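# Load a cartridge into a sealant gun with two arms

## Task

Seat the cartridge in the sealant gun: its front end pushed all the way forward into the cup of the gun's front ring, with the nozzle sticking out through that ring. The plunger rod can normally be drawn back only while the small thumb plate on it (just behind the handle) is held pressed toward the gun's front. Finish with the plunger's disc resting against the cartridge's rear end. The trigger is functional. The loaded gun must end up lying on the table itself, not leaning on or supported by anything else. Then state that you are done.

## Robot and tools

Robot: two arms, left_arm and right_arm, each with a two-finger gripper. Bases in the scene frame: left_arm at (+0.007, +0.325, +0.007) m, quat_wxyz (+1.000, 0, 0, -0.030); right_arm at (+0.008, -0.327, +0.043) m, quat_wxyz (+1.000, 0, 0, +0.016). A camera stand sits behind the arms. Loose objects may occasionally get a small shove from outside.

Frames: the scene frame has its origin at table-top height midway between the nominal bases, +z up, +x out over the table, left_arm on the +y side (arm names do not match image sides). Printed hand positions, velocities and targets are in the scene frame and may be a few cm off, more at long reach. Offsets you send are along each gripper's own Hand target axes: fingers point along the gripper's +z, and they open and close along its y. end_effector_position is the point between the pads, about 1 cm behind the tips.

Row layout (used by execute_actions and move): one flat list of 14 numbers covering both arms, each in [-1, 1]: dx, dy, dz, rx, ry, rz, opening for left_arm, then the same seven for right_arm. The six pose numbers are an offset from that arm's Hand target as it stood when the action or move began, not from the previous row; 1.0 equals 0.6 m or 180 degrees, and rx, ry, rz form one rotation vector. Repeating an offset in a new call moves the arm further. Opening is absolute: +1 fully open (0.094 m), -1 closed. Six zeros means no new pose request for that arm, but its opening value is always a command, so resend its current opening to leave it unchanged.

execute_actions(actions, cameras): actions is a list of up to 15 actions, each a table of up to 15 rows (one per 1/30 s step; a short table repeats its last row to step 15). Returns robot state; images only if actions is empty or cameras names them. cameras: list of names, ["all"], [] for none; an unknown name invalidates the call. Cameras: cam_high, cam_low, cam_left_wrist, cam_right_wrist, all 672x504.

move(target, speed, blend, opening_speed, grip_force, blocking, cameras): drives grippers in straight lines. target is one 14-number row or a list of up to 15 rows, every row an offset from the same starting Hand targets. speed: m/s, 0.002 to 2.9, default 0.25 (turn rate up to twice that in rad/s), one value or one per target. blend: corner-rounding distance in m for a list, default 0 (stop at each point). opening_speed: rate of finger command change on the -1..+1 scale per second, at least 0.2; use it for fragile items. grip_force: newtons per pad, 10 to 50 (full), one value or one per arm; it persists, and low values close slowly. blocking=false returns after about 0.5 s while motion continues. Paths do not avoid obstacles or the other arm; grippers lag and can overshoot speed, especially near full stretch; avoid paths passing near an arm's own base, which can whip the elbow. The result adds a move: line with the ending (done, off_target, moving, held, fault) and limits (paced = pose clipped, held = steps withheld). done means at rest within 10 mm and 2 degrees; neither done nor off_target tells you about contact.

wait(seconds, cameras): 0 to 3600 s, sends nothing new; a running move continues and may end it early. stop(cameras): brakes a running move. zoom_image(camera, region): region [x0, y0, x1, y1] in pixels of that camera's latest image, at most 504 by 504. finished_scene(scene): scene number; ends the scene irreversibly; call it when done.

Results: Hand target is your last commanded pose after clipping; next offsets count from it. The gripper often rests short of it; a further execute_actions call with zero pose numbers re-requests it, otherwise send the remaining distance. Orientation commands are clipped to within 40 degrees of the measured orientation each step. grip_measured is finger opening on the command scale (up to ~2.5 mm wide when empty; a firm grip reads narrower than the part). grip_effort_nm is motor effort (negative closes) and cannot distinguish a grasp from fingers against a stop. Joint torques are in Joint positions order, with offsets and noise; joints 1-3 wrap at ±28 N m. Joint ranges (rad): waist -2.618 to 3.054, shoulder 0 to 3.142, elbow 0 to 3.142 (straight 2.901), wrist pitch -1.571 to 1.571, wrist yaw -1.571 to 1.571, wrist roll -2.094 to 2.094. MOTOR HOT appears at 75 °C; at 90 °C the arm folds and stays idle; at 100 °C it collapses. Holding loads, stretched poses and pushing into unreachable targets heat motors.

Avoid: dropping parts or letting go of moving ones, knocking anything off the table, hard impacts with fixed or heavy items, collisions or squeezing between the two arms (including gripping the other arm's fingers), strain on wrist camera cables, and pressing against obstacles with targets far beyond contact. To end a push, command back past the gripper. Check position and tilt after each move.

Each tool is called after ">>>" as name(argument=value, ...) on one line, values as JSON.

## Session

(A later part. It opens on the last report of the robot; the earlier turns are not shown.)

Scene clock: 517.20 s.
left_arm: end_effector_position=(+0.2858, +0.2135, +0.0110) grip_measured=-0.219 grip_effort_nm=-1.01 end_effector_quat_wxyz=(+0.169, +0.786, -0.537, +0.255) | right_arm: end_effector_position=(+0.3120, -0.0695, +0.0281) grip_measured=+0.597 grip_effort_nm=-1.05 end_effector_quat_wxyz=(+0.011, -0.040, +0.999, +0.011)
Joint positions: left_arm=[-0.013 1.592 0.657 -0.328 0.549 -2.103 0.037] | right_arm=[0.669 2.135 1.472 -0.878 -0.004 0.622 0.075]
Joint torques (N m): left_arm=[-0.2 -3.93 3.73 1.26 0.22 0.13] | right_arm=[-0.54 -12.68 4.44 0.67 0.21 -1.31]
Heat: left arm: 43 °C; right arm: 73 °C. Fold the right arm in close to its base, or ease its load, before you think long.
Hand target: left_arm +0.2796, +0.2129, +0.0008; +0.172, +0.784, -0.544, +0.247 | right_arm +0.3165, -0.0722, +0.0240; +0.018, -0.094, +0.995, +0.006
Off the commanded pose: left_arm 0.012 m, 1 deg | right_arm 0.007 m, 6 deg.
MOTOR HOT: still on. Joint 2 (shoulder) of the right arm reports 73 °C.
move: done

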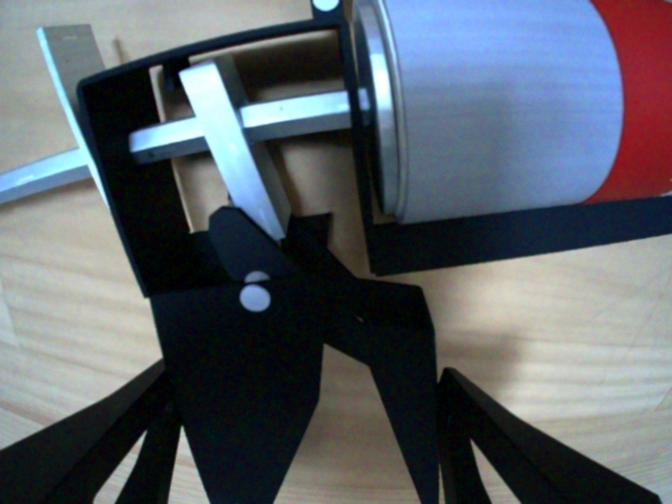

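>>> execute_actions(actions=[], cameras=["cam_high"])

Scene clock: 517.47 s.
left_arm: end_effector_position=(+0.2858, +0.2134, +0.0111) grip_measured=-0.219 grip_effort_nm=-1.00 end_effector_quat_wxyz=(+0.169, +0.786, -0.537, +0.255) | right_arm: end_effector_position=(+0.3118, -0.0694, +0.0281) grip_measured=+0.592 grip_effort_nm=-1.05 end_effector_quat_wxyz=(+0.010, -0.038, +0.999, +0.011)
Joint positions: left_arm=[-0.013 1.592 0.657 -0.328 0.55 -2.103 0.037] | right_arm=[0.669 2.135 1.472 -0.878 -0.005 0.625 0.075]
Joint velocities: within noise
Joint torques (N m): left_arm=[-0.06 -4.04 3.43 1.27 0.19 0.13] | right_arm=[-0.53 -12.66 4.46 0.66 0.22 -1.35]
Heat: left arm: 43 °C; right arm: 73 °C. Fold the right arm in close to its base, or ease its load, before you think long.
Hand target: left_arm +0.2796, +0.2129, +0.0008; +0.172, +0.783, -0.544, +0.247 | right_arm +0.3165, -0.0723, +0.0240; +0.018, -0.094, +0.995, +0.006
Tool commands: left_gripper/opening=-0.5 right_gripper/opening=+0.5
Off the commanded pose: left_arm 0.012 m, 1 deg | right_arm 0.007 m, 6 deg.
MOTOR HOT: still on. Joint 2 (shoulder) of the right arm reports 73 °C.
Images, in order (width x height): cam_high 672x504.

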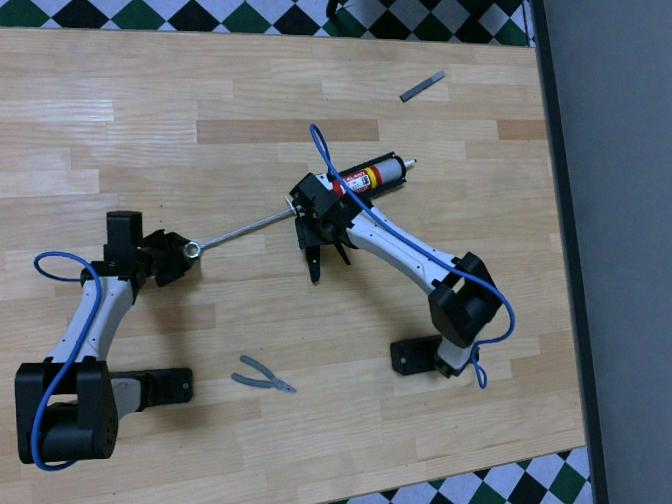

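>>> zoom_image(camera="cam_high", region=[365, 140, 425, 185])

Scaled by 8.400 from the camera's image (finer frame: 960x720).

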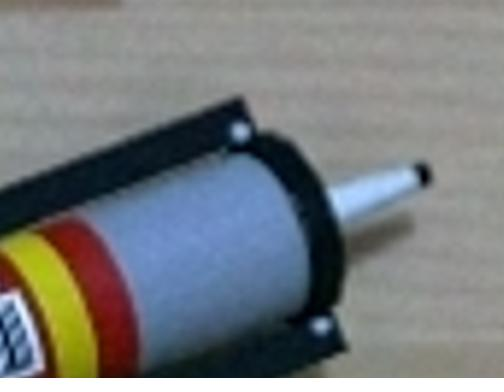

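>>> zoom_image(camera="cam_high", region=[385, 150, 410, 182])

Scaled by 15.750 from the camera's image (finer frame: 960x720).

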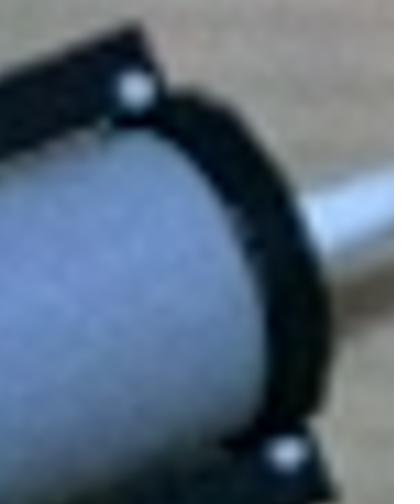

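>>> move(target=[0,0,0,0,0,0,-0.5,0,0,0,0,0,0,0.4], grip_force=[50, 50], cameras=["cam_right_wrist", "cam_high"])

>>> zoom_image(camera="cam_high", region=[365, 140, 425, 185])

Scene clock: 519.47 s.
left_arm: end_effector_position=(+0.2858, +0.2132, +0.0112) grip_measured=-0.219 grip_effort_nm=-1.01 end_effector_quat_wxyz=(+0.170, +0.786, -0.537, +0.255) | right_arm: end_effector_position=(+0.3115, -0.0692, +0.0281) grip_measured=+0.582 grip_effort_nm=-1.08 end_effector_quat_wxyz=(+0.010, -0.035, +0.999, +0.012)
Joint positions: left_arm=[-0.013 1.592 0.657 -0.328 0.551 -2.103 0.037] | right_arm=[0.67 2.135 1.472 -0.878 -0.006 0.632 0.074]
Joint torques (N m): left_arm=[-0.06 -4.04 3.62 1.27 0.16 0.09] | right_arm=[-0.61 -12.64 4.51 0.66 0.24 -1.39]
Heat: left arm: 43 °C; right arm: 72 °C. Fold the right arm in close to its base, or ease its load, before you think long.
Hand target: left_arm +0.2796, +0.2129, +0.0008; +0.172, +0.784, -0.544, +0.247 | right_arm +0.3165, -0.0722, +0.0240; +0.018, -0.094, +0.995, +0.006
Off the commanded pose: left_arm 0.012 m, 1 deg | right_arm 0.007 m, 7 deg.
MOTOR HOT: still on. Joint 2 (shoulder) of the right arm reports 72 °C.
move: done
Images, in order (width x height): cam_high 672x504, cam_right_wrist 672x504.

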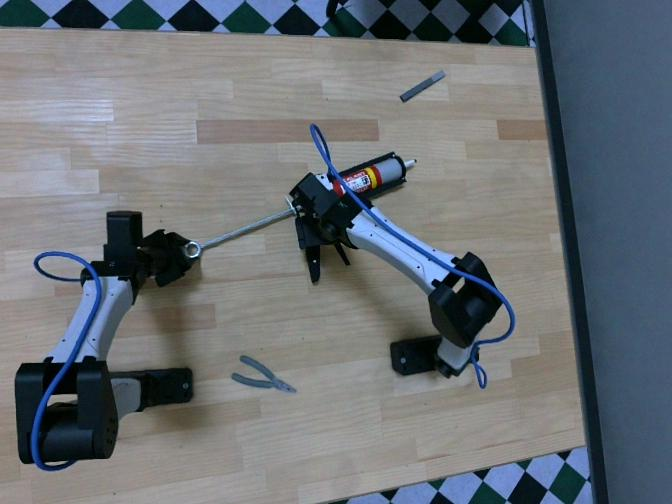

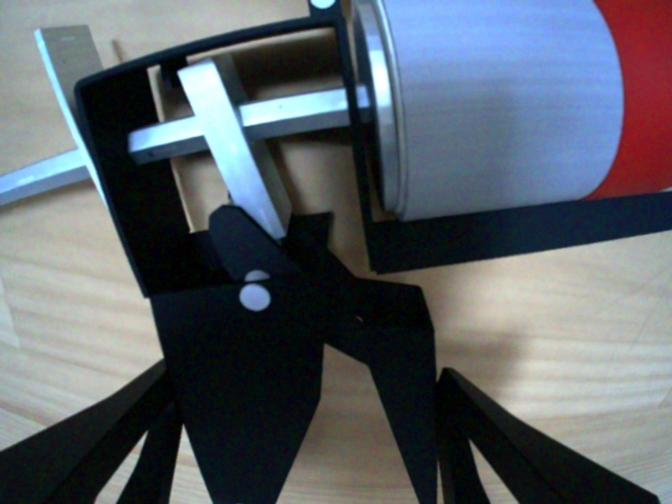

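Scaled by 8.400 from the camera's image (finer frame: 960x720).

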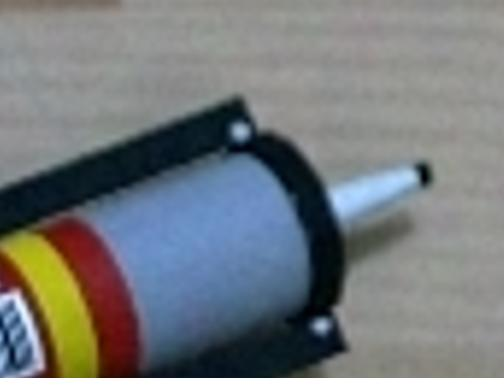

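>>> move(target=[[0,0,0,0,0,0,-0.5,0,0,0,0,0,0.0350,0.6],[0,0,0,0,0,0,-0.5,0,0,0,0,0,0.0350,1.0],[0,0,0,0,0,0,-0.5,-0.0055,0.0013,-0.1497,0,0,0.0350,1.0],[0,0,0,0,0,0,-0.5,-0.1968,-0.4322,-0.1313,-0.0104,0.0041,0.4740,0.3]], speed=0.25, cameras=["cam_right_wrist"])

Scene clock: 527.40 s.
left_arm: end_effector_position=(+0.2861, +0.2131, +0.0112) grip_measured=-0.219 grip_effort_nm=-1.01 end_effector_quat_wxyz=(+0.170, +0.786, -0.537, +0.256) | right_arm: end_effector_position=(+0.4741, -0.3066, +0.1011) grip_measured=+0.302 grip_effort_nm=-0.13 end_effector_quat_wxyz=(+0.000, +0.601, +0.798, +0.026)
Joint positions: left_arm=[-0.014 1.592 0.657 -0.326 0.551 -2.105 0.037] | right_arm=[-0.003 2.354 2.135 -1.319 -0.041 1.32 0.061]
Joint torques (N m): left_arm=[0.01 -4 3.41 1.23 0.15 0.14] | right_arm=[-0.12 -14.89 7.6 0.27 0 -0.09]
Heat: left arm: 43 °C; right arm: 72 °C. Fold the right arm in close to its base, or ease its load, before you think long.
Hand target: left_arm +0.2796, +0.2130, +0.0008; +0.172, +0.784, -0.544, +0.247 | right_arm +0.4782, -0.3061, +0.1049; +0.002, +0.605, +0.796, +0.031
Off the commanded pose: left_arm 0.012 m, 1 deg | right_arm 0.006 m, 1 deg.
MOTOR HOT: still on. Joint 2 (shoulder) of the right arm reports 72 °C.
move: done

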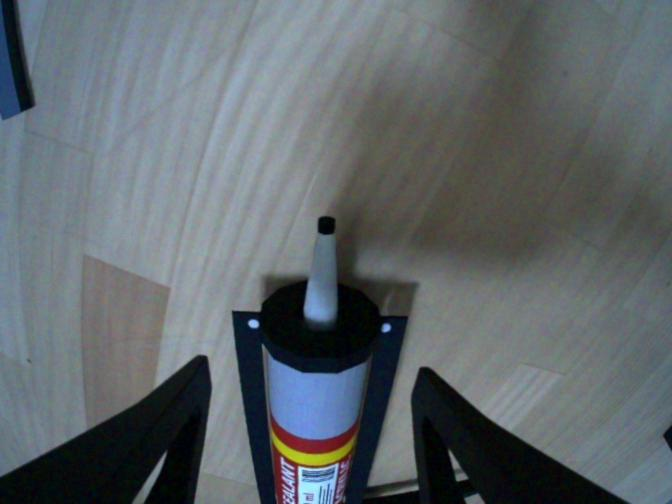

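>>> execute_actions(actions=[], cameras=["cam_high", "cam_right_wrist"])

Scene clock: 528.87 s.
left_arm: end_effector_position=(+0.2861, +0.2131, +0.0112) grip_measured=-0.219 grip_effort_nm=-1.01 end_effector_quat_wxyz=(+0.170, +0.786, -0.537, +0.256) | right_arm: end_effector_position=(+0.4741, -0.3066, +0.1011) grip_measured=+0.302 grip_effort_nm=-0.13 end_effector_quat_wxyz=(+0.000, +0.601, +0.798, +0.026)
Joint positions: left_arm=[-0.014 1.592 0.657 -0.326 0.551 -2.105 0.037] | right_arm=[-0.003 2.354 2.135 -1.319 -0.041 1.32 0.061]
Joint velocities: within noise
Joint torques (N m): left_arm=[0.06 -3.92 3.51 1.26 0.2 0.12] | right_arm=[-0.14 -14.9 7.56 0.26 -0.01 -0.09]
Heat: left arm: 43 °C; right arm: 72 °C. Fold the right arm in close to its base, or ease its load, before you think long.
Hand target: left_arm +0.2796, +0.2130, +0.0008; +0.172, +0.784, -0.544, +0.247 | right_arm +0.4783, -0.3061, +0.1049; +0.002, +0.605, +0.796, +0.031
Tool commands: left_gripper/opening=-0.5 right_gripper/opening=+0.3
Off the commanded pose: left_arm 0.012 m, 1 deg | right_arm 0.006 m, 1 deg.
MOTOR HOT: still on. Joint 2 (shoulder) of the right arm reports 72 °C.
Images, in order (width x height): cam_high 672x504, cam_right_wrist 672x504.

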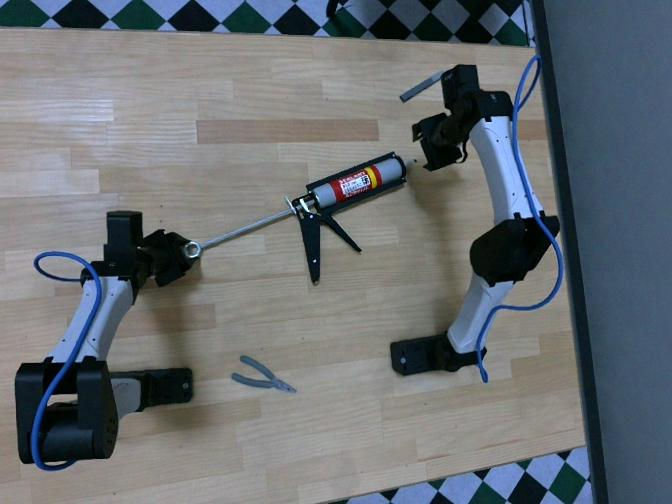

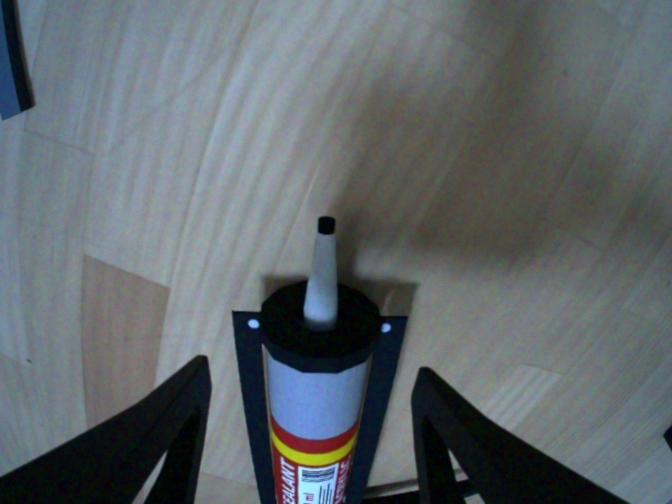

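>>> move(target=[0,0,0,0,0,0,-0.5,-0.003,-0.0044,0.0864,0,0,0,0.3], speed=0.12, cameras=["cam_right_wrist"])

Scene clock: 530.33 s.
left_arm: end_effector_position=(+0.2861, +0.2131, +0.0112) grip_measured=-0.219 grip_effort_nm=-1.01 end_effector_quat_wxyz=(+0.170, +0.786, -0.537, +0.256) | right_arm: end_effector_position=(+0.4751, -0.3065, +0.0555) grip_measured=+0.302 grip_effort_nm=-0.13 end_effector_quat_wxyz=(-0.002, +0.602, +0.798, +0.025)
Joint positions: left_arm=[-0.014 1.592 0.657 -0.326 0.551 -2.105 0.037] | right_arm=[-0.003 2.378 1.995 -1.159 -0.042 1.32 0.061]
Joint torques (N m): left_arm=[-0.02 -3.99 3.52 1.24 0.16 0.11] | right_arm=[-0.14 -15.71 4.7 0.63 0 -0.1]
Heat: left arm: 43 °C; right arm: 72 °C. Fold the right arm in close to its base, or ease its load, before you think long.
Hand target: left_arm +0.2796, +0.2130, +0.0008; +0.172, +0.784, -0.544, +0.247 | right_arm +0.4782, -0.3062, +0.0529; +0.002, +0.605, +0.796, +0.030
Off the commanded pose: left_arm 0.012 m, 1 deg | right_arm 0.004 m, 1 deg.
MOTOR HOT: still on. Joint 2 (shoulder) of the right arm reports 72 °C.
move: done

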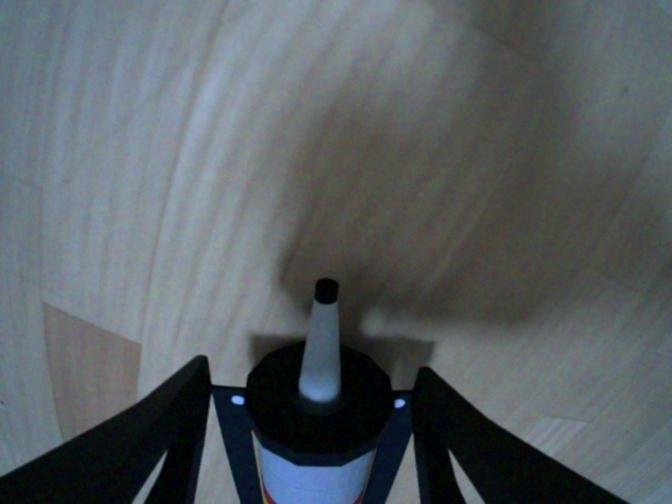

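>>> zoom_image(camera="cam_right_wrist", region=[170, 250, 470, 504])

Scaled by 1.680 from the camera's image (finer frame: 960x720).

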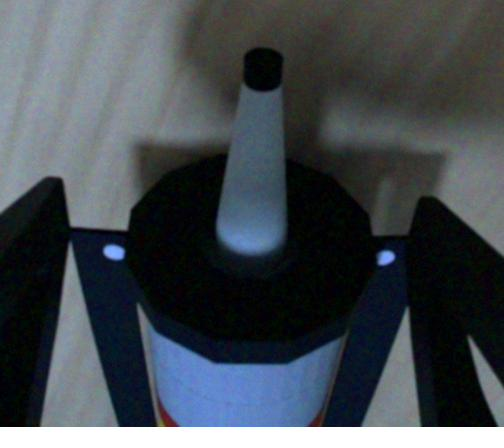

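>>> move(target=[0,0,0,0,0,0,-0.5,-0.001,-0.0012,0.0235,0,0,0,0.3], speed=0.12, cameras=["cam_right_wrist"])

>>> zoom_image(camera="cam_right_wrist", region=[170, 250, 470, 504])

Scene clock: 534.87 s.
left_arm: end_effector_position=(+0.2861, +0.2131, +0.0112) grip_measured=-0.219 grip_effort_nm=-1.01 end_effector_quat_wxyz=(+0.170, +0.786, -0.537, +0.256) | right_arm: end_effector_position=(+0.4759, -0.3065, +0.0431) grip_measured=+0.302 grip_effort_nm=-0.13 end_effector_quat_wxyz=(+0.000, +0.601, +0.798, +0.027)
Joint positions: left_arm=[-0.014 1.592 0.657 -0.326 0.551 -2.105 0.037] | right_arm=[-0.003 2.386 1.96 -1.111 -0.042 1.32 0.061]
Joint torques (N m): left_arm=[-0.05 -3.93 3.48 1.27 0.17 0.11] | right_arm=[-0.17 -15.47 4.62 0.64 0.02 -0.11]
Heat: left arm: 43 °C; right arm: 71 °C.
Hand target: left_arm +0.2796, +0.2130, +0.0008; +0.172, +0.784, -0.544, +0.247 | right_arm +0.4784, -0.3063, +0.0388; +0.002, +0.605, +0.796, +0.031
Off the commanded pose: left_arm 0.012 m, 1 deg | right_arm 0.005 m, 1 deg.
MOTOR HOT: cleared for the motors of the right arm.
move: done

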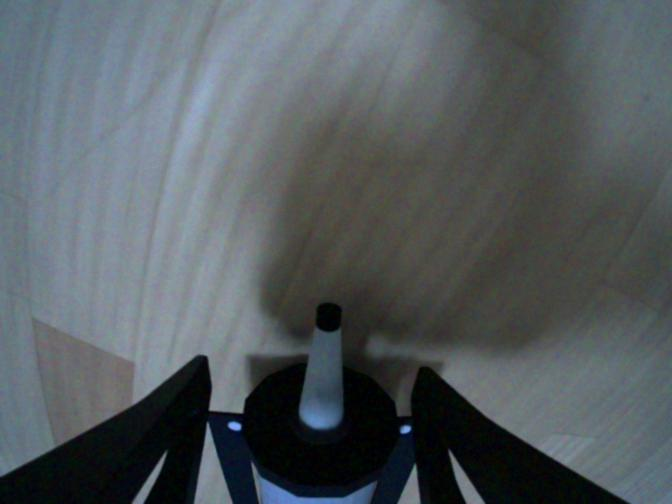

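Scaled by 1.680 from the camera's image (finer frame: 960x720).

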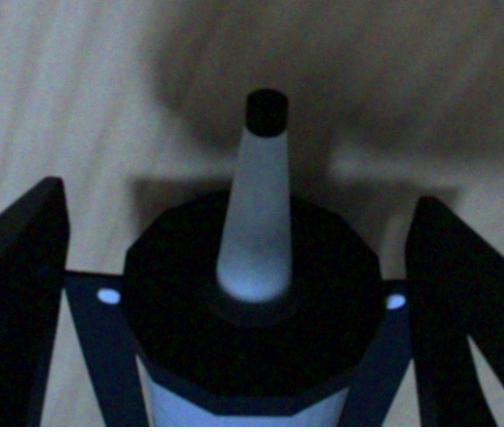

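>>> move(target=[[0,0,0,0,0,0,-0.5,0.0333,0,0,0,0,0,0.3],[0,0,0,0,0,0,-0.5,0.0325,-0.0012,0.0225,0,0,0,0.3]], speed=0.1, blend=0.005, cameras=["cam_right_wrist"])

>>> zoom_image(camera="cam_right_wrist", region=[170, 250, 470, 504])

Scene clock: 536.70 s.
left_arm: end_effector_position=(+0.2861, +0.2133, +0.0111) grip_measured=-0.219 grip_effort_nm=-1.01 end_effector_quat_wxyz=(+0.169, +0.786, -0.537, +0.255) | right_arm: end_effector_position=(+0.4702, -0.2910, +0.0276) grip_measured=+0.302 grip_effort_nm=-0.13 end_effector_quat_wxyz=(-0.002, +0.604, +0.797, +0.024)
Joint positions: left_arm=[-0.014 1.592 0.657 -0.326 0.549 -2.105 0.037] | right_arm=[0.032 2.386 1.897 -1.054 -0.038 1.361 0.061]
Joint torques (N m): left_arm=[0.06 -3.88 3.55 1.25 0.16 0.13] | right_arm=[0.49 -16.08 4.37 0.65 -0.01 -0.08]
Heat: left arm: 43 °C; right arm: 72 °C.
Hand target: left_arm +0.2796, +0.2130, +0.0008; +0.172, +0.784, -0.544, +0.247 | right_arm +0.4729, -0.2870, +0.0259; +0.002, +0.605, +0.796, +0.031
Off the commanded pose: left_arm 0.012 m, 1 deg | right_arm 0.005 m, 1 deg.
move: done

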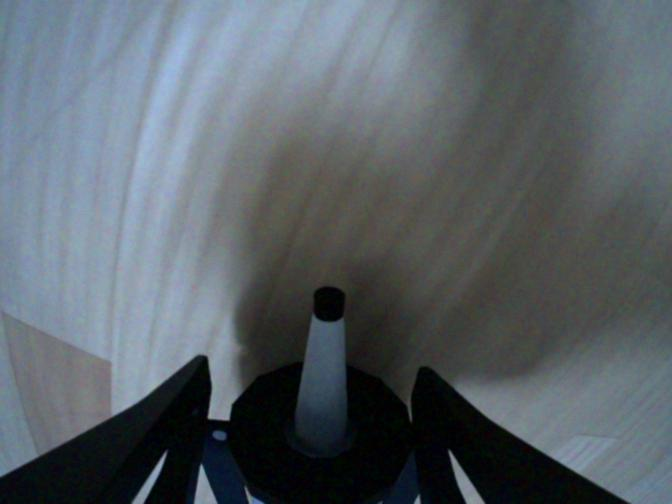

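Scaled by 1.680 from the camera's image (finer frame: 960x720).

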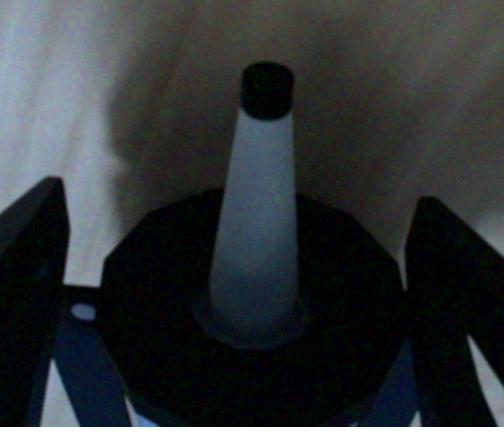

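>>> move(target=[0,0,0,0,0,0,-0.5,0,-0.006,0,0,0,0,0.3], speed=0.1, cameras=["cam_right_wrist"])

Scene clock: 538.00 s.
left_arm: end_effector_position=(+0.2861, +0.2133, +0.0111) grip_measured=-0.219 grip_effort_nm=-1.01 end_effector_quat_wxyz=(+0.169, +0.786, -0.537, +0.255) | right_arm: end_effector_position=(+0.4684, -0.2931, +0.0220) grip_measured=+0.302 grip_effort_nm=-0.13 end_effector_quat_wxyz=(+0.001, +0.604, +0.797, +0.019)
Joint positions: left_arm=[-0.014 1.592 0.657 -0.326 0.549 -2.105 0.037] | right_arm=[0.032 2.386 1.875 -1.032 -0.026 1.361 0.061]
Joint torques (N m): left_arm=[0.08 -4.12 3.48 1.25 0.22 0.12] | right_arm=[0.36 -17.48 4.05 0.55 -0.12 -0.11]
Heat: left arm: 43 °C; right arm: 72 °C.
Hand target: left_arm +0.2796, +0.2130, +0.0008; +0.172, +0.784, -0.544, +0.247 | right_arm +0.4694, -0.2879, +0.0257; +0.002, +0.605, +0.796, +0.030
Off the commanded pose: left_arm 0.012 m, 1 deg | right_arm 0.007 m, 1 deg.
move: done

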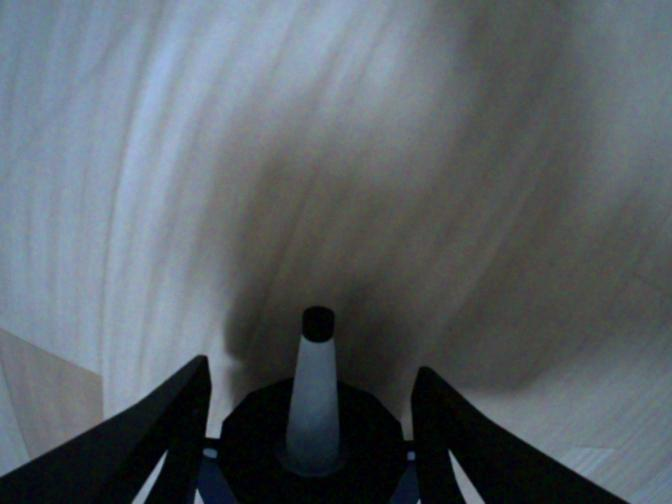

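>>> move(target=[0,0,0,0,0,0,-0.5,0,0,0,0,0,0,-0.85], opening_speed=1.5, grip_force=[50, 35], cameras=["cam_right_wrist"])

Scene clock: 539.27 s.
left_arm: end_effector_position=(+0.2861, +0.2133, +0.0111) grip_measured=-0.219 grip_effort_nm=-1.01 end_effector_quat_wxyz=(+0.169, +0.786, -0.537, +0.255) | right_arm: end_effector_position=(+0.4674, -0.2936, +0.0216) grip_measured=+0.082 grip_effort_nm=-0.80 end_effector_quat_wxyz=(+0.001, +0.605, +0.796, +0.017)
Joint positions: left_arm=[-0.014 1.592 0.657 -0.326 0.549 -2.105 0.037] | right_arm=[0.032 2.386 1.873 -1.035 -0.024 1.364 0.051]
Joint torques (N m): left_arm=[-0.03 -4 3.55 1.27 0.2 0.13] | right_arm=[0.36 -17.52 4.12 0.56 -0.16 -0.14]
Heat: left arm: 42 °C; right arm: 73 °C.
Hand target: left_arm +0.2796, +0.2130, +0.0008; +0.172, +0.784, -0.544, +0.247 | right_arm +0.4694, -0.2879, +0.0257; +0.002, +0.605, +0.796, +0.031
Off the commanded pose: left_arm 0.012 m, 1 deg | right_arm 0.007 m, 2 deg.
grip_force (N): 50, 35
move: done

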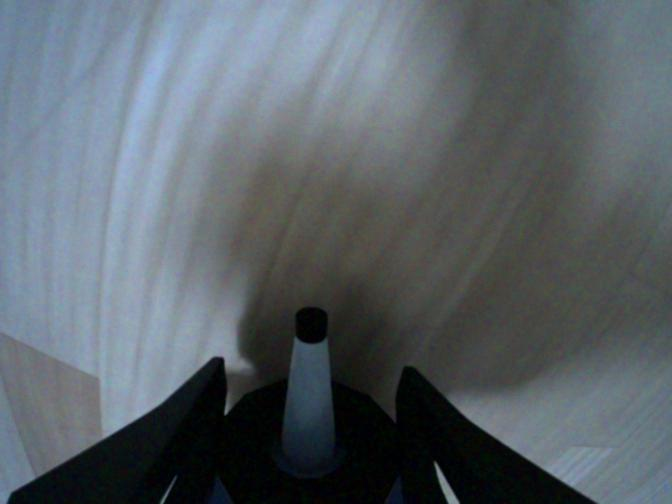

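>>> move(target=[[0,0,0,0,0,0,-0.5,0,0,0,0,0,0,0.3],[0,0,0,0,0,0,-0.5,-0.0317,0,-0.006,0,0,0,0.3]], speed=0.1, grip_force=[50, 50], cameras=["cam_right_wrist"])

Scene clock: 540.80 s.
left_arm: end_effector_position=(+0.2861, +0.2133, +0.0111) grip_measured=-0.219 grip_effort_nm=-1.01 end_effector_quat_wxyz=(+0.169, +0.786, -0.537, +0.255) | right_arm: end_effector_position=(+0.4693, -0.3063, +0.0217) grip_measured=+0.298 grip_effort_nm=0.04 end_effector_quat_wxyz=(-0.002, +0.607, +0.794, +0.025)
Joint positions: left_arm=[-0.014 1.592 0.657 -0.326 0.549 -2.105 0.037] | right_arm=[-0.002 2.386 1.873 -1.03 -0.041 1.336 0.061]
Joint torques (N m): left_arm=[-0.09 -3.89 3.4 1.24 0.21 0.16] | right_arm=[-0.25 -16.18 6.83 0.25 0.01 -0.24]
Heat: left arm: 42 °C; right arm: 73 °C.
Hand target: left_arm +0.2796, +0.2130, +0.0008; +0.172, +0.784, -0.544, +0.247 | right_arm +0.4743, -0.3064, +0.0286; +0.002, +0.605, +0.796, +0.030
Off the commanded pose: left_arm 0.012 m, 1 deg | right_arm 0.009 m, 1 deg.
move: done

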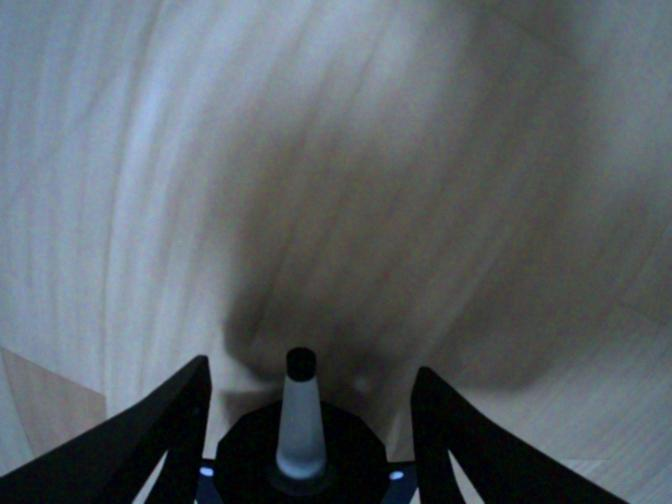

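>>> execute_actions(actions=[], cameras=["cam_high"])

>>> zoom_image(camera="cam_high", region=[370, 130, 450, 200])

Scene clock: 541.37 s.
left_arm: end_effector_position=(+0.2861, +0.2133, +0.0111) grip_measured=-0.219 grip_effort_nm=-1.01 end_effector_quat_wxyz=(+0.169, +0.786, -0.537, +0.255) | right_arm: end_effector_position=(+0.4693, -0.3062, +0.0217) grip_measured=+0.298 grip_effort_nm=0.04 end_effector_quat_wxyz=(-0.002, +0.607, +0.794, +0.025)
Joint positions: left_arm=[-0.014 1.592 0.657 -0.326 0.549 -2.105 0.037] | right_arm=[-0.002 2.386 1.873 -1.03 -0.041 1.336 0.061]
Joint velocities: within noise
Joint torques (N m): left_arm=[-0.08 -4.08 3.55 1.21 0.17 0.11] | right_arm=[-0.29 -16.14 6.84 0.25 -0.01 -0.25]
Heat: left arm: 42 °C; right arm: 73 °C.
Hand target: left_arm +0.2796, +0.2130, +0.0008; +0.172, +0.784, -0.544, +0.247 | right_arm +0.4744, -0.3065, +0.0286; +0.002, +0.605, +0.796, +0.031
Tool commands: left_gripper/opening=-0.5 right_gripper/opening=+0.3
Off the commanded pose: left_arm 0.012 m, 1 deg | right_arm 0.009 m, 1 deg.
Images, in order (width x height): cam_high 672x504.

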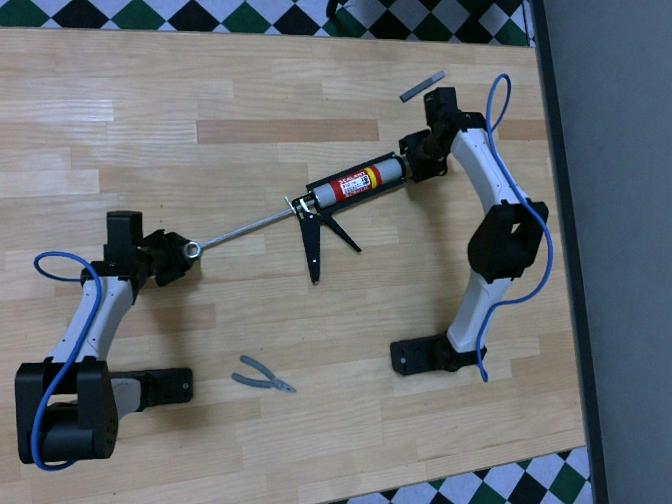

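Scaled by 6.300 from the camera's image (finer frame: 960x720).

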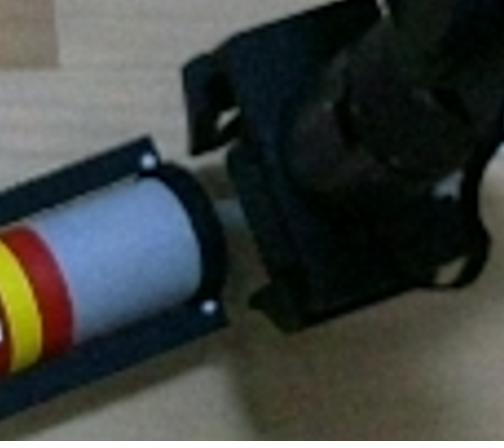

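>>> move(target=[0,0,0,0,0,0,-0.5,0,0.006,-0.012,0,0,0,0.3], speed=0.1, cameras=["cam_right_wrist"])

Scene clock: 542.93 s.
left_arm: end_effector_position=(+0.2861, +0.2133, +0.0111) grip_measured=-0.219 grip_effort_nm=-1.01 end_effector_quat_wxyz=(+0.169, +0.786, -0.537, +0.255) | right_arm: end_effector_position=(+0.4719, -0.3061, +0.0303) grip_measured=+0.298 grip_effort_nm=0.04 end_effector_quat_wxyz=(-0.002, +0.607, +0.794, +0.025)
Joint positions: left_arm=[-0.014 1.592 0.657 -0.326 0.549 -2.105 0.037] | right_arm=[-0.002 2.386 1.908 -1.064 -0.042 1.336 0.061]
Joint torques (N m): left_arm=[-0.06 -3.9 3.54 1.26 0.2 0.14] | right_arm=[-0.2 -15.65 7.34 0.26 0 -0.24]
Heat: left arm: 42 °C; right arm: 74 °C.
Hand target: left_arm +0.2796, +0.2130, +0.0008; +0.172, +0.784, -0.544, +0.247 | right_arm +0.4776, -0.3058, +0.0361; +0.002, +0.605, +0.796, +0.031
Off the commanded pose: left_arm 0.012 m, 1 deg | right_arm 0.008 m, 1 deg.
move: done

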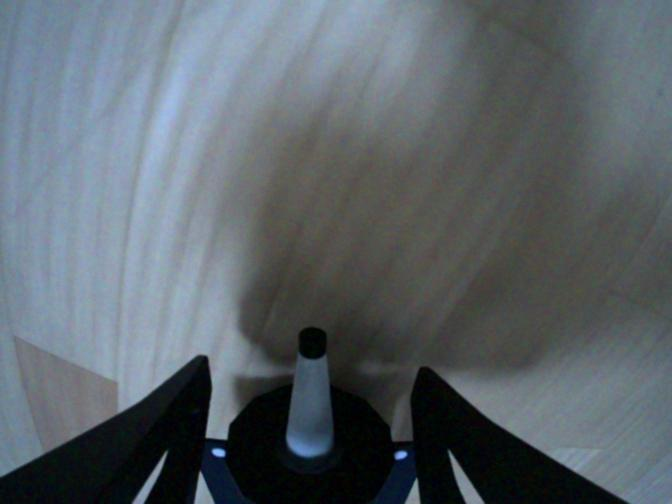

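>>> move(target=[0,0,0,0,0,0,-0.5,0,0,0,0,0,0,-0.9], opening_speed=2, grip_force=[50, 45], cameras=["cam_right_wrist"])

Scene clock: 545.33 s.
left_arm: end_effector_position=(+0.2861, +0.2133, +0.0111) grip_measured=-0.219 grip_effort_nm=-1.01 end_effector_quat_wxyz=(+0.169, +0.786, -0.537, +0.255) | right_arm: end_effector_position=(+0.4718, -0.3060, +0.0303) grip_measured=-0.811 grip_effort_nm=-0.96 end_effector_quat_wxyz=(-0.002, +0.606, +0.795, +0.025)
Joint positions: left_arm=[-0.014 1.592 0.657 -0.326 0.549 -2.105 0.037] | right_arm=[-0.002 2.386 1.908 -1.065 -0.042 1.333 0.009]
Joint torques (N m): left_arm=[-0.03 -3.96 3.54 1.24 0.18 0.11] | right_arm=[-0.17 -15.58 7.34 0.25 0 -0.2]
Heat: left arm: 42 °C; right arm: 74 °C.
Hand target: left_arm +0.2796, +0.2130, +0.0008; +0.172, +0.784, -0.544, +0.247 | right_arm +0.4777, -0.3058, +0.0361; +0.002, +0.605, +0.796, +0.031
Off the commanded pose: left_arm 0.012 m, 1 deg | right_arm 0.008 m, 1 deg.
grip_force (N): 50, 45
move: done

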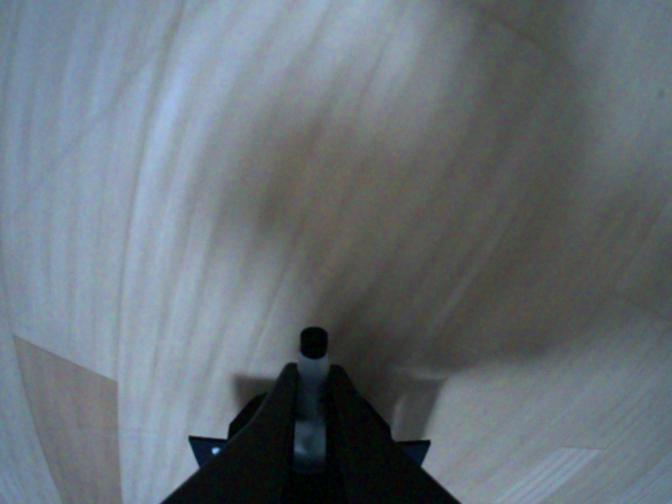

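>>> move(target=[0,0,0,0,0,0,-0.5,0,0,-0.0267,0,0,0,-0.9], speed=0.06, cameras=["cam_high"])

>>> zoom_image(camera="cam_high", region=[360, 140, 420, 200])

Scene clock: 546.20 s.
left_arm: end_effector_position=(+0.2861, +0.2133, +0.0111) grip_measured=-0.219 grip_effort_nm=-1.01 end_effector_quat_wxyz=(+0.169, +0.786, -0.537, +0.255) | right_arm: end_effector_position=(+0.4700, -0.3061, +0.0352) grip_measured=-0.812 grip_effort_nm=-0.98 end_effector_quat_wxyz=(-0.007, +0.606, +0.795, +0.022)
Joint positions: left_arm=[-0.014 1.592 0.657 -0.326 0.549 -2.105 0.037] | right_arm=[-0.002 2.386 1.928 -1.097 -0.042 1.332 0.009]
Joint torques (N m): left_arm=[0.02 -4.03 3.58 1.27 0.2 0.14] | right_arm=[-0.31 -17.5 8.2 0.01 0 -0.22]
Heat: left arm: 42 °C; right arm: 74 °C.
Hand target: left_arm +0.2796, +0.2130, +0.0008; +0.172, +0.784, -0.544, +0.247 | right_arm +0.4769, -0.3066, +0.0520; +0.002, +0.605, +0.796, +0.030
Off the commanded pose: left_arm 0.012 m, 1 deg | right_arm 0.018 m, 1 deg.
grip_force (N): 50, 45
move: off_target (right_arm)

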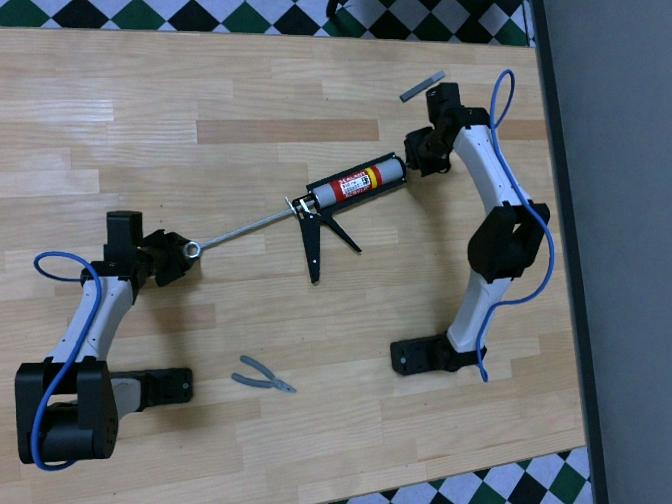

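Scaled by 8.400 from the camera's image (finer frame: 960x720).

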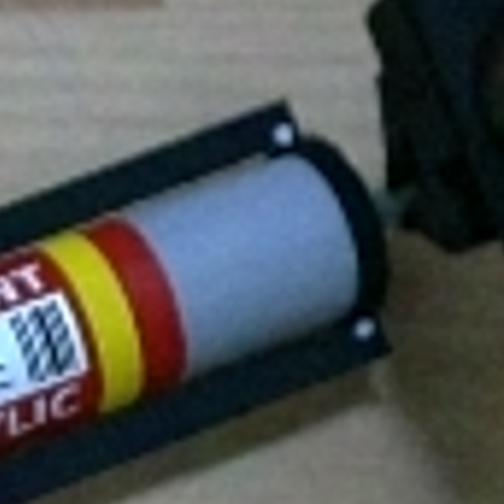

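>>> zoom_image(camera="cam_high", region=[368, 148, 412, 192])

Scaled by 11.455 from the camera's image (finer frame: 960x720).

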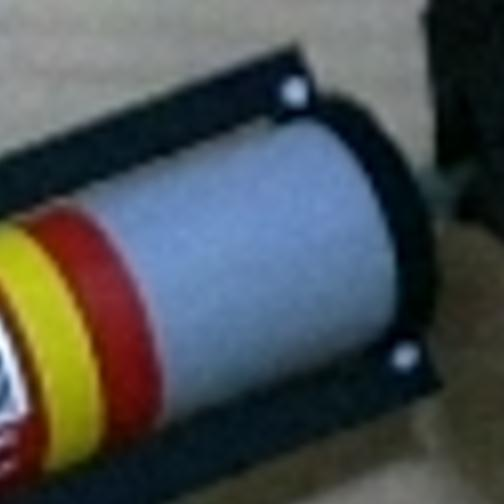

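>>> move(target=[[0,0,0,0,0,0,-0.5,0,0,-0.0117,0,0,0,-0.9],[0,0,0,0,0,0,-0.5,-0.02,0,-0.0117,0,0,0,-0.9]], speed=0.06, cameras=["cam_high"])

>>> zoom_image(camera="cam_high", region=[368, 148, 412, 192])

Scene clock: 548.10 s.
left_arm: end_effector_position=(+0.2862, +0.2136, +0.0110) grip_measured=-0.219 grip_effort_nm=-1.01 end_effector_quat_wxyz=(+0.168, +0.786, -0.537, +0.255) | right_arm: end_effector_position=(+0.4689, -0.3095, +0.0408) grip_measured=-0.813 grip_effort_nm=-0.99 end_effector_quat_wxyz=(-0.017, +0.604, +0.797, +0.022)
Joint positions: left_arm=[-0.014 1.592 0.657 -0.326 0.548 -2.105 0.037] | right_arm=[-0.015 2.393 1.962 -1.139 -0.056 1.314 0.009]
Joint torques (N m): left_arm=[0.14 -3.71 3.52 1.23 0.19 0.16] | right_arm=[-1.48 -17.46 8.65 0.1 0.15 -0.3]
Heat: left arm: 42 °C; right arm: 75 °C. Fold the right arm in close to its base, or ease its load, before you think long.
Hand target: left_arm +0.2796, +0.2130, +0.0008; +0.172, +0.784, -0.544, +0.247 | right_arm +0.4798, -0.3184, +0.0587; +0.002, +0.605, +0.796, +0.030
Off the commanded pose: left_arm 0.012 m, 1 deg | right_arm 0.023 m, 2 deg.
MOTOR HOT: joint 2 (shoulder) of the right arm reports 75 °C; the controller's stop level is 90 °C. To cool a motor, set the load down, stop pushing, or move to a pose that needs little force.
grip_force (N): 50, 45
move: off_target (right_arm)

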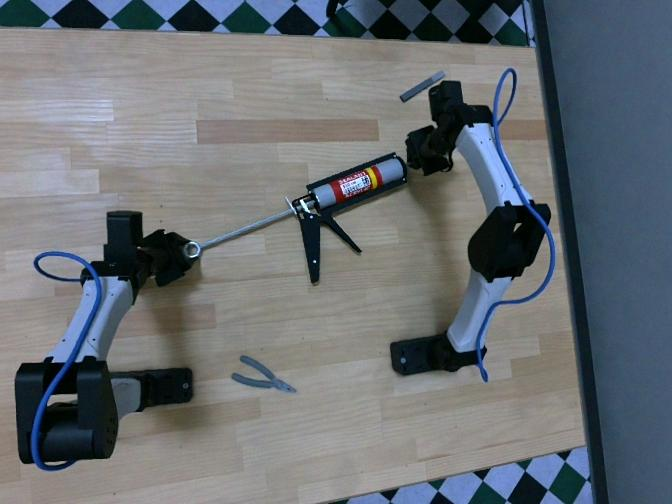

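Scaled by 11.455 from the camera's image (finer frame: 960x720).

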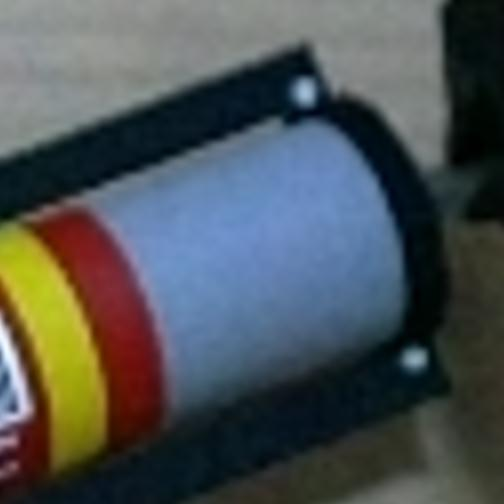

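>>> move(target=[0,0,0,0,0,0,-0.5,-0.01,0,0.0133,0,0,0,-0.9], speed=0.06, cameras=["cam_high"])

>>> zoom_image(camera="cam_high", region=[368, 148, 412, 192])

Scene clock: 549.37 s.
left_arm: end_effector_position=(+0.2862, +0.2136, +0.0110) grip_measured=-0.219 grip_effort_nm=-1.01 end_effector_quat_wxyz=(+0.168, +0.786, -0.538, +0.255) | right_arm: end_effector_position=(+0.4677, -0.3141, +0.0348) grip_measured=-0.813 grip_effort_nm=-0.98 end_effector_quat_wxyz=(-0.025, +0.605, +0.796, +0.023)
Joint positions: left_arm=[-0.014 1.592 0.657 -0.326 0.548 -2.103 0.037] | right_arm=[-0.029 2.407 1.963 -1.139 -0.066 1.303 0.009]
Joint torques (N m): left_arm=[0.01 -4.07 3.59 1.27 0.21 0.11] | right_arm=[-1.29 -17.37 8.29 0.28 0.25 -0.3]
Heat: left arm: 42 °C; right arm: 75 °C. Fold the right arm in close to its base, or ease its load, before you think long.
Hand target: left_arm +0.2796, +0.2130, +0.0008; +0.172, +0.784, -0.544, +0.247 | right_arm +0.4818, -0.3238, +0.0505; +0.002, +0.605, +0.796, +0.031
Off the commanded pose: left_arm 0.012 m, 1 deg | right_arm 0.023 m, 3 deg.
MOTOR HOT: still on. Joint 2 (shoulder) of the right arm reports 75 °C.
grip_force (N): 50, 45
move: off_target (right_arm)

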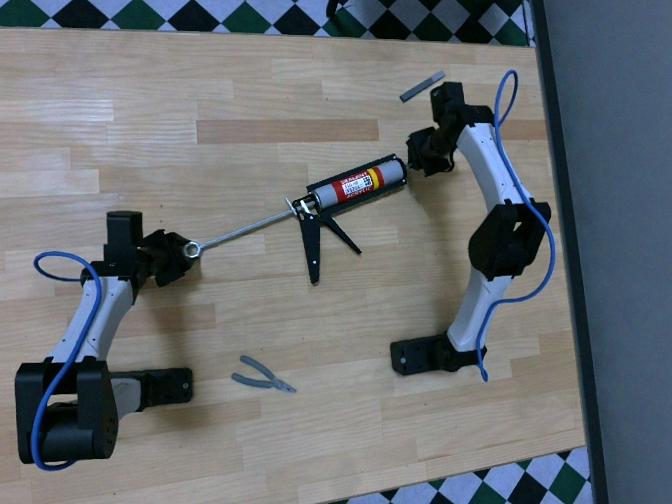

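Scaled by 11.455 from the camera's image (finer frame: 960x720).

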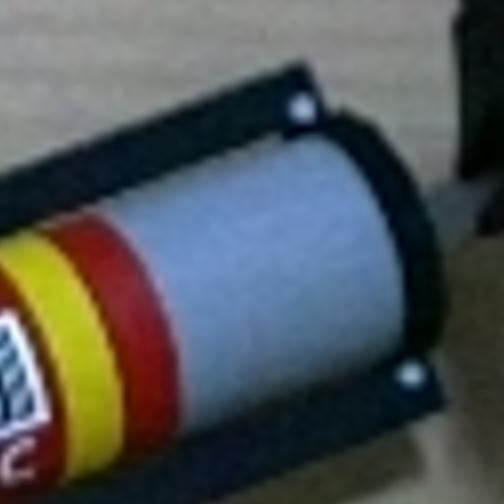

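>>> move(target=[0,0,0,0,0,0,-0.5,-0.008,0,0.008,0,0,0,-0.9], speed=0.06, cameras=["cam_high"])

>>> zoom_image(camera="cam_high", region=[368, 148, 412, 192])

Scene clock: 550.37 s.
left_arm: end_effector_position=(+0.2862, +0.2136, +0.0110) grip_measured=-0.219 grip_effort_nm=-1.00 end_effector_quat_wxyz=(+0.168, +0.786, -0.538, +0.255) | right_arm: end_effector_position=(+0.4681, -0.3163, +0.0338) grip_measured=-0.813 grip_effort_nm=-0.99 end_effector_quat_wxyz=(-0.026, +0.604, +0.796, +0.025)
Joint positions: left_arm=[-0.014 1.592 0.657 -0.326 0.548 -2.103 0.037] | right_arm=[-0.035 2.409 1.963 -1.136 -0.07 1.295 0.009]
Joint torques (N m): left_arm=[0.14 -3.89 3.38 1.26 0.23 0.09] | right_arm=[-1.58 -16.55 8.27 0.35 0.27 -0.31]
Heat: left arm: 42 °C; right arm: 75 °C. Fold the right arm in close to its base, or ease its load, before you think long.
Hand target: left_arm +0.2796, +0.2130, +0.0008; +0.172, +0.784, -0.544, +0.247 | right_arm +0.4833, -0.3282, +0.0456; +0.002, +0.605, +0.796, +0.031
Off the commanded pose: left_arm 0.012 m, 1 deg | right_arm 0.023 m, 3 deg.
MOTOR HOT: still on. Joint 2 (shoulder) of the right arm reports 75 °C.
grip_force (N): 50, 45
move: off_target (right_arm)

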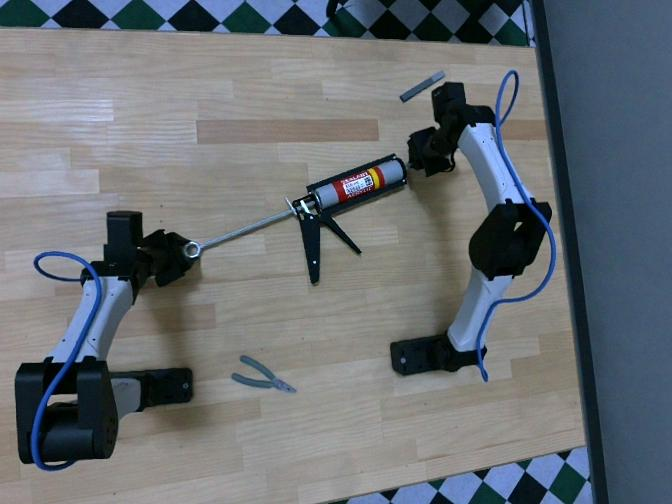

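Scaled by 11.455 from the camera's image (finer frame: 960x720).

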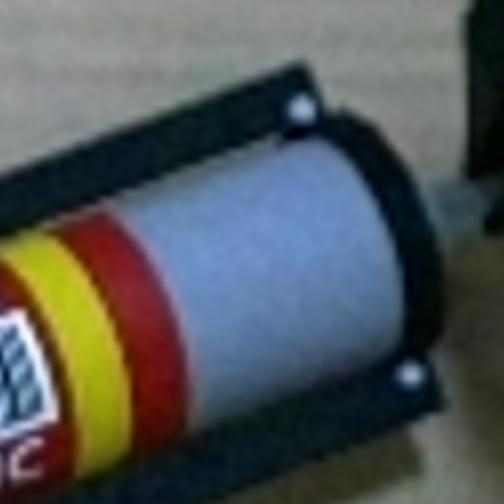

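>>> move(target=[0,0,0,0,0,0,-0.5,-0.008,0,0.01,0,0,0,-0.9], speed=0.06, cameras=["cam_high"])

>>> zoom_image(camera="cam_high", region=[368, 148, 412, 192])

Scene clock: 552.77 s.
left_arm: end_effector_position=(+0.2862, +0.2136, +0.0110) grip_measured=-0.219 grip_effort_nm=-1.01 end_effector_quat_wxyz=(+0.168, +0.786, -0.538, +0.255) | right_arm: end_effector_position=(+0.4686, -0.3164, +0.0318) grip_measured=-0.813 grip_effort_nm=-0.98 end_effector_quat_wxyz=(-0.030, +0.602, +0.797, +0.028)
Joint positions: left_arm=[-0.014 1.592 0.657 -0.326 0.548 -2.103 0.037] | right_arm=[-0.039 2.415 1.966 -1.135 -0.08 1.287 0.009]
Joint torques (N m): left_arm=[0.02 -3.89 3.33 1.24 0.21 0.12] | right_arm=[-2.03 -15.92 7.94 0.5 0.37 -0.32]
Heat: left arm: 42 °C; right arm: 76 °C. Fold the right arm in close to its base, or ease its load, before you think long.
Hand target: left_arm +0.2796, +0.2130, +0.0008; +0.172, +0.784, -0.544, +0.247 | right_arm +0.4847, -0.3327, +0.0392; +0.002, +0.605, +0.796, +0.030
Off the commanded pose: left_arm 0.012 m, 1 deg | right_arm 0.024 m, 4 deg.
MOTOR HOT: still on. Joint 2 (shoulder) of the right arm reports 76 °C.
grip_force (N): 50, 45
move: off_target (right_arm)

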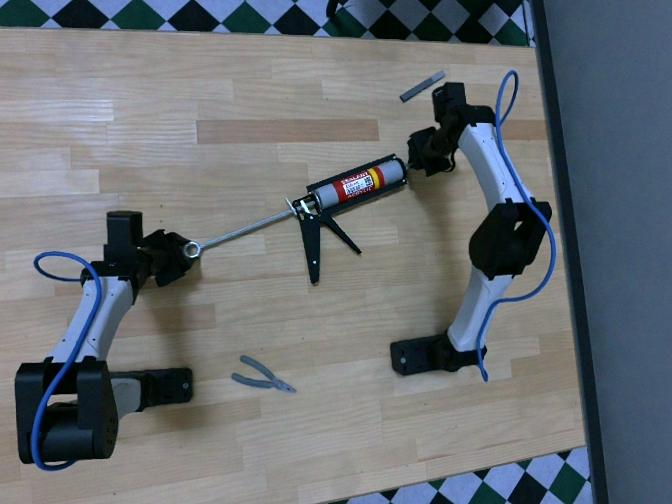

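Scaled by 11.455 from the camera's image (finer frame: 960x720).

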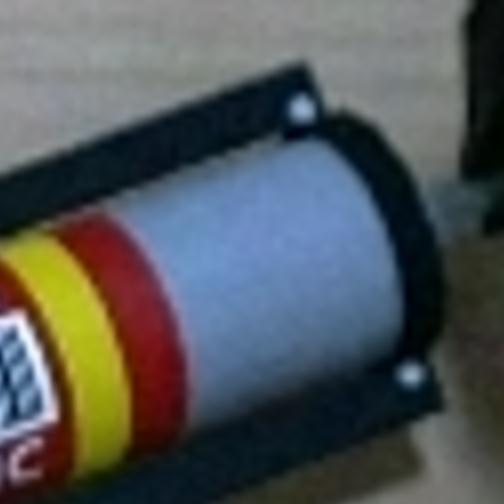

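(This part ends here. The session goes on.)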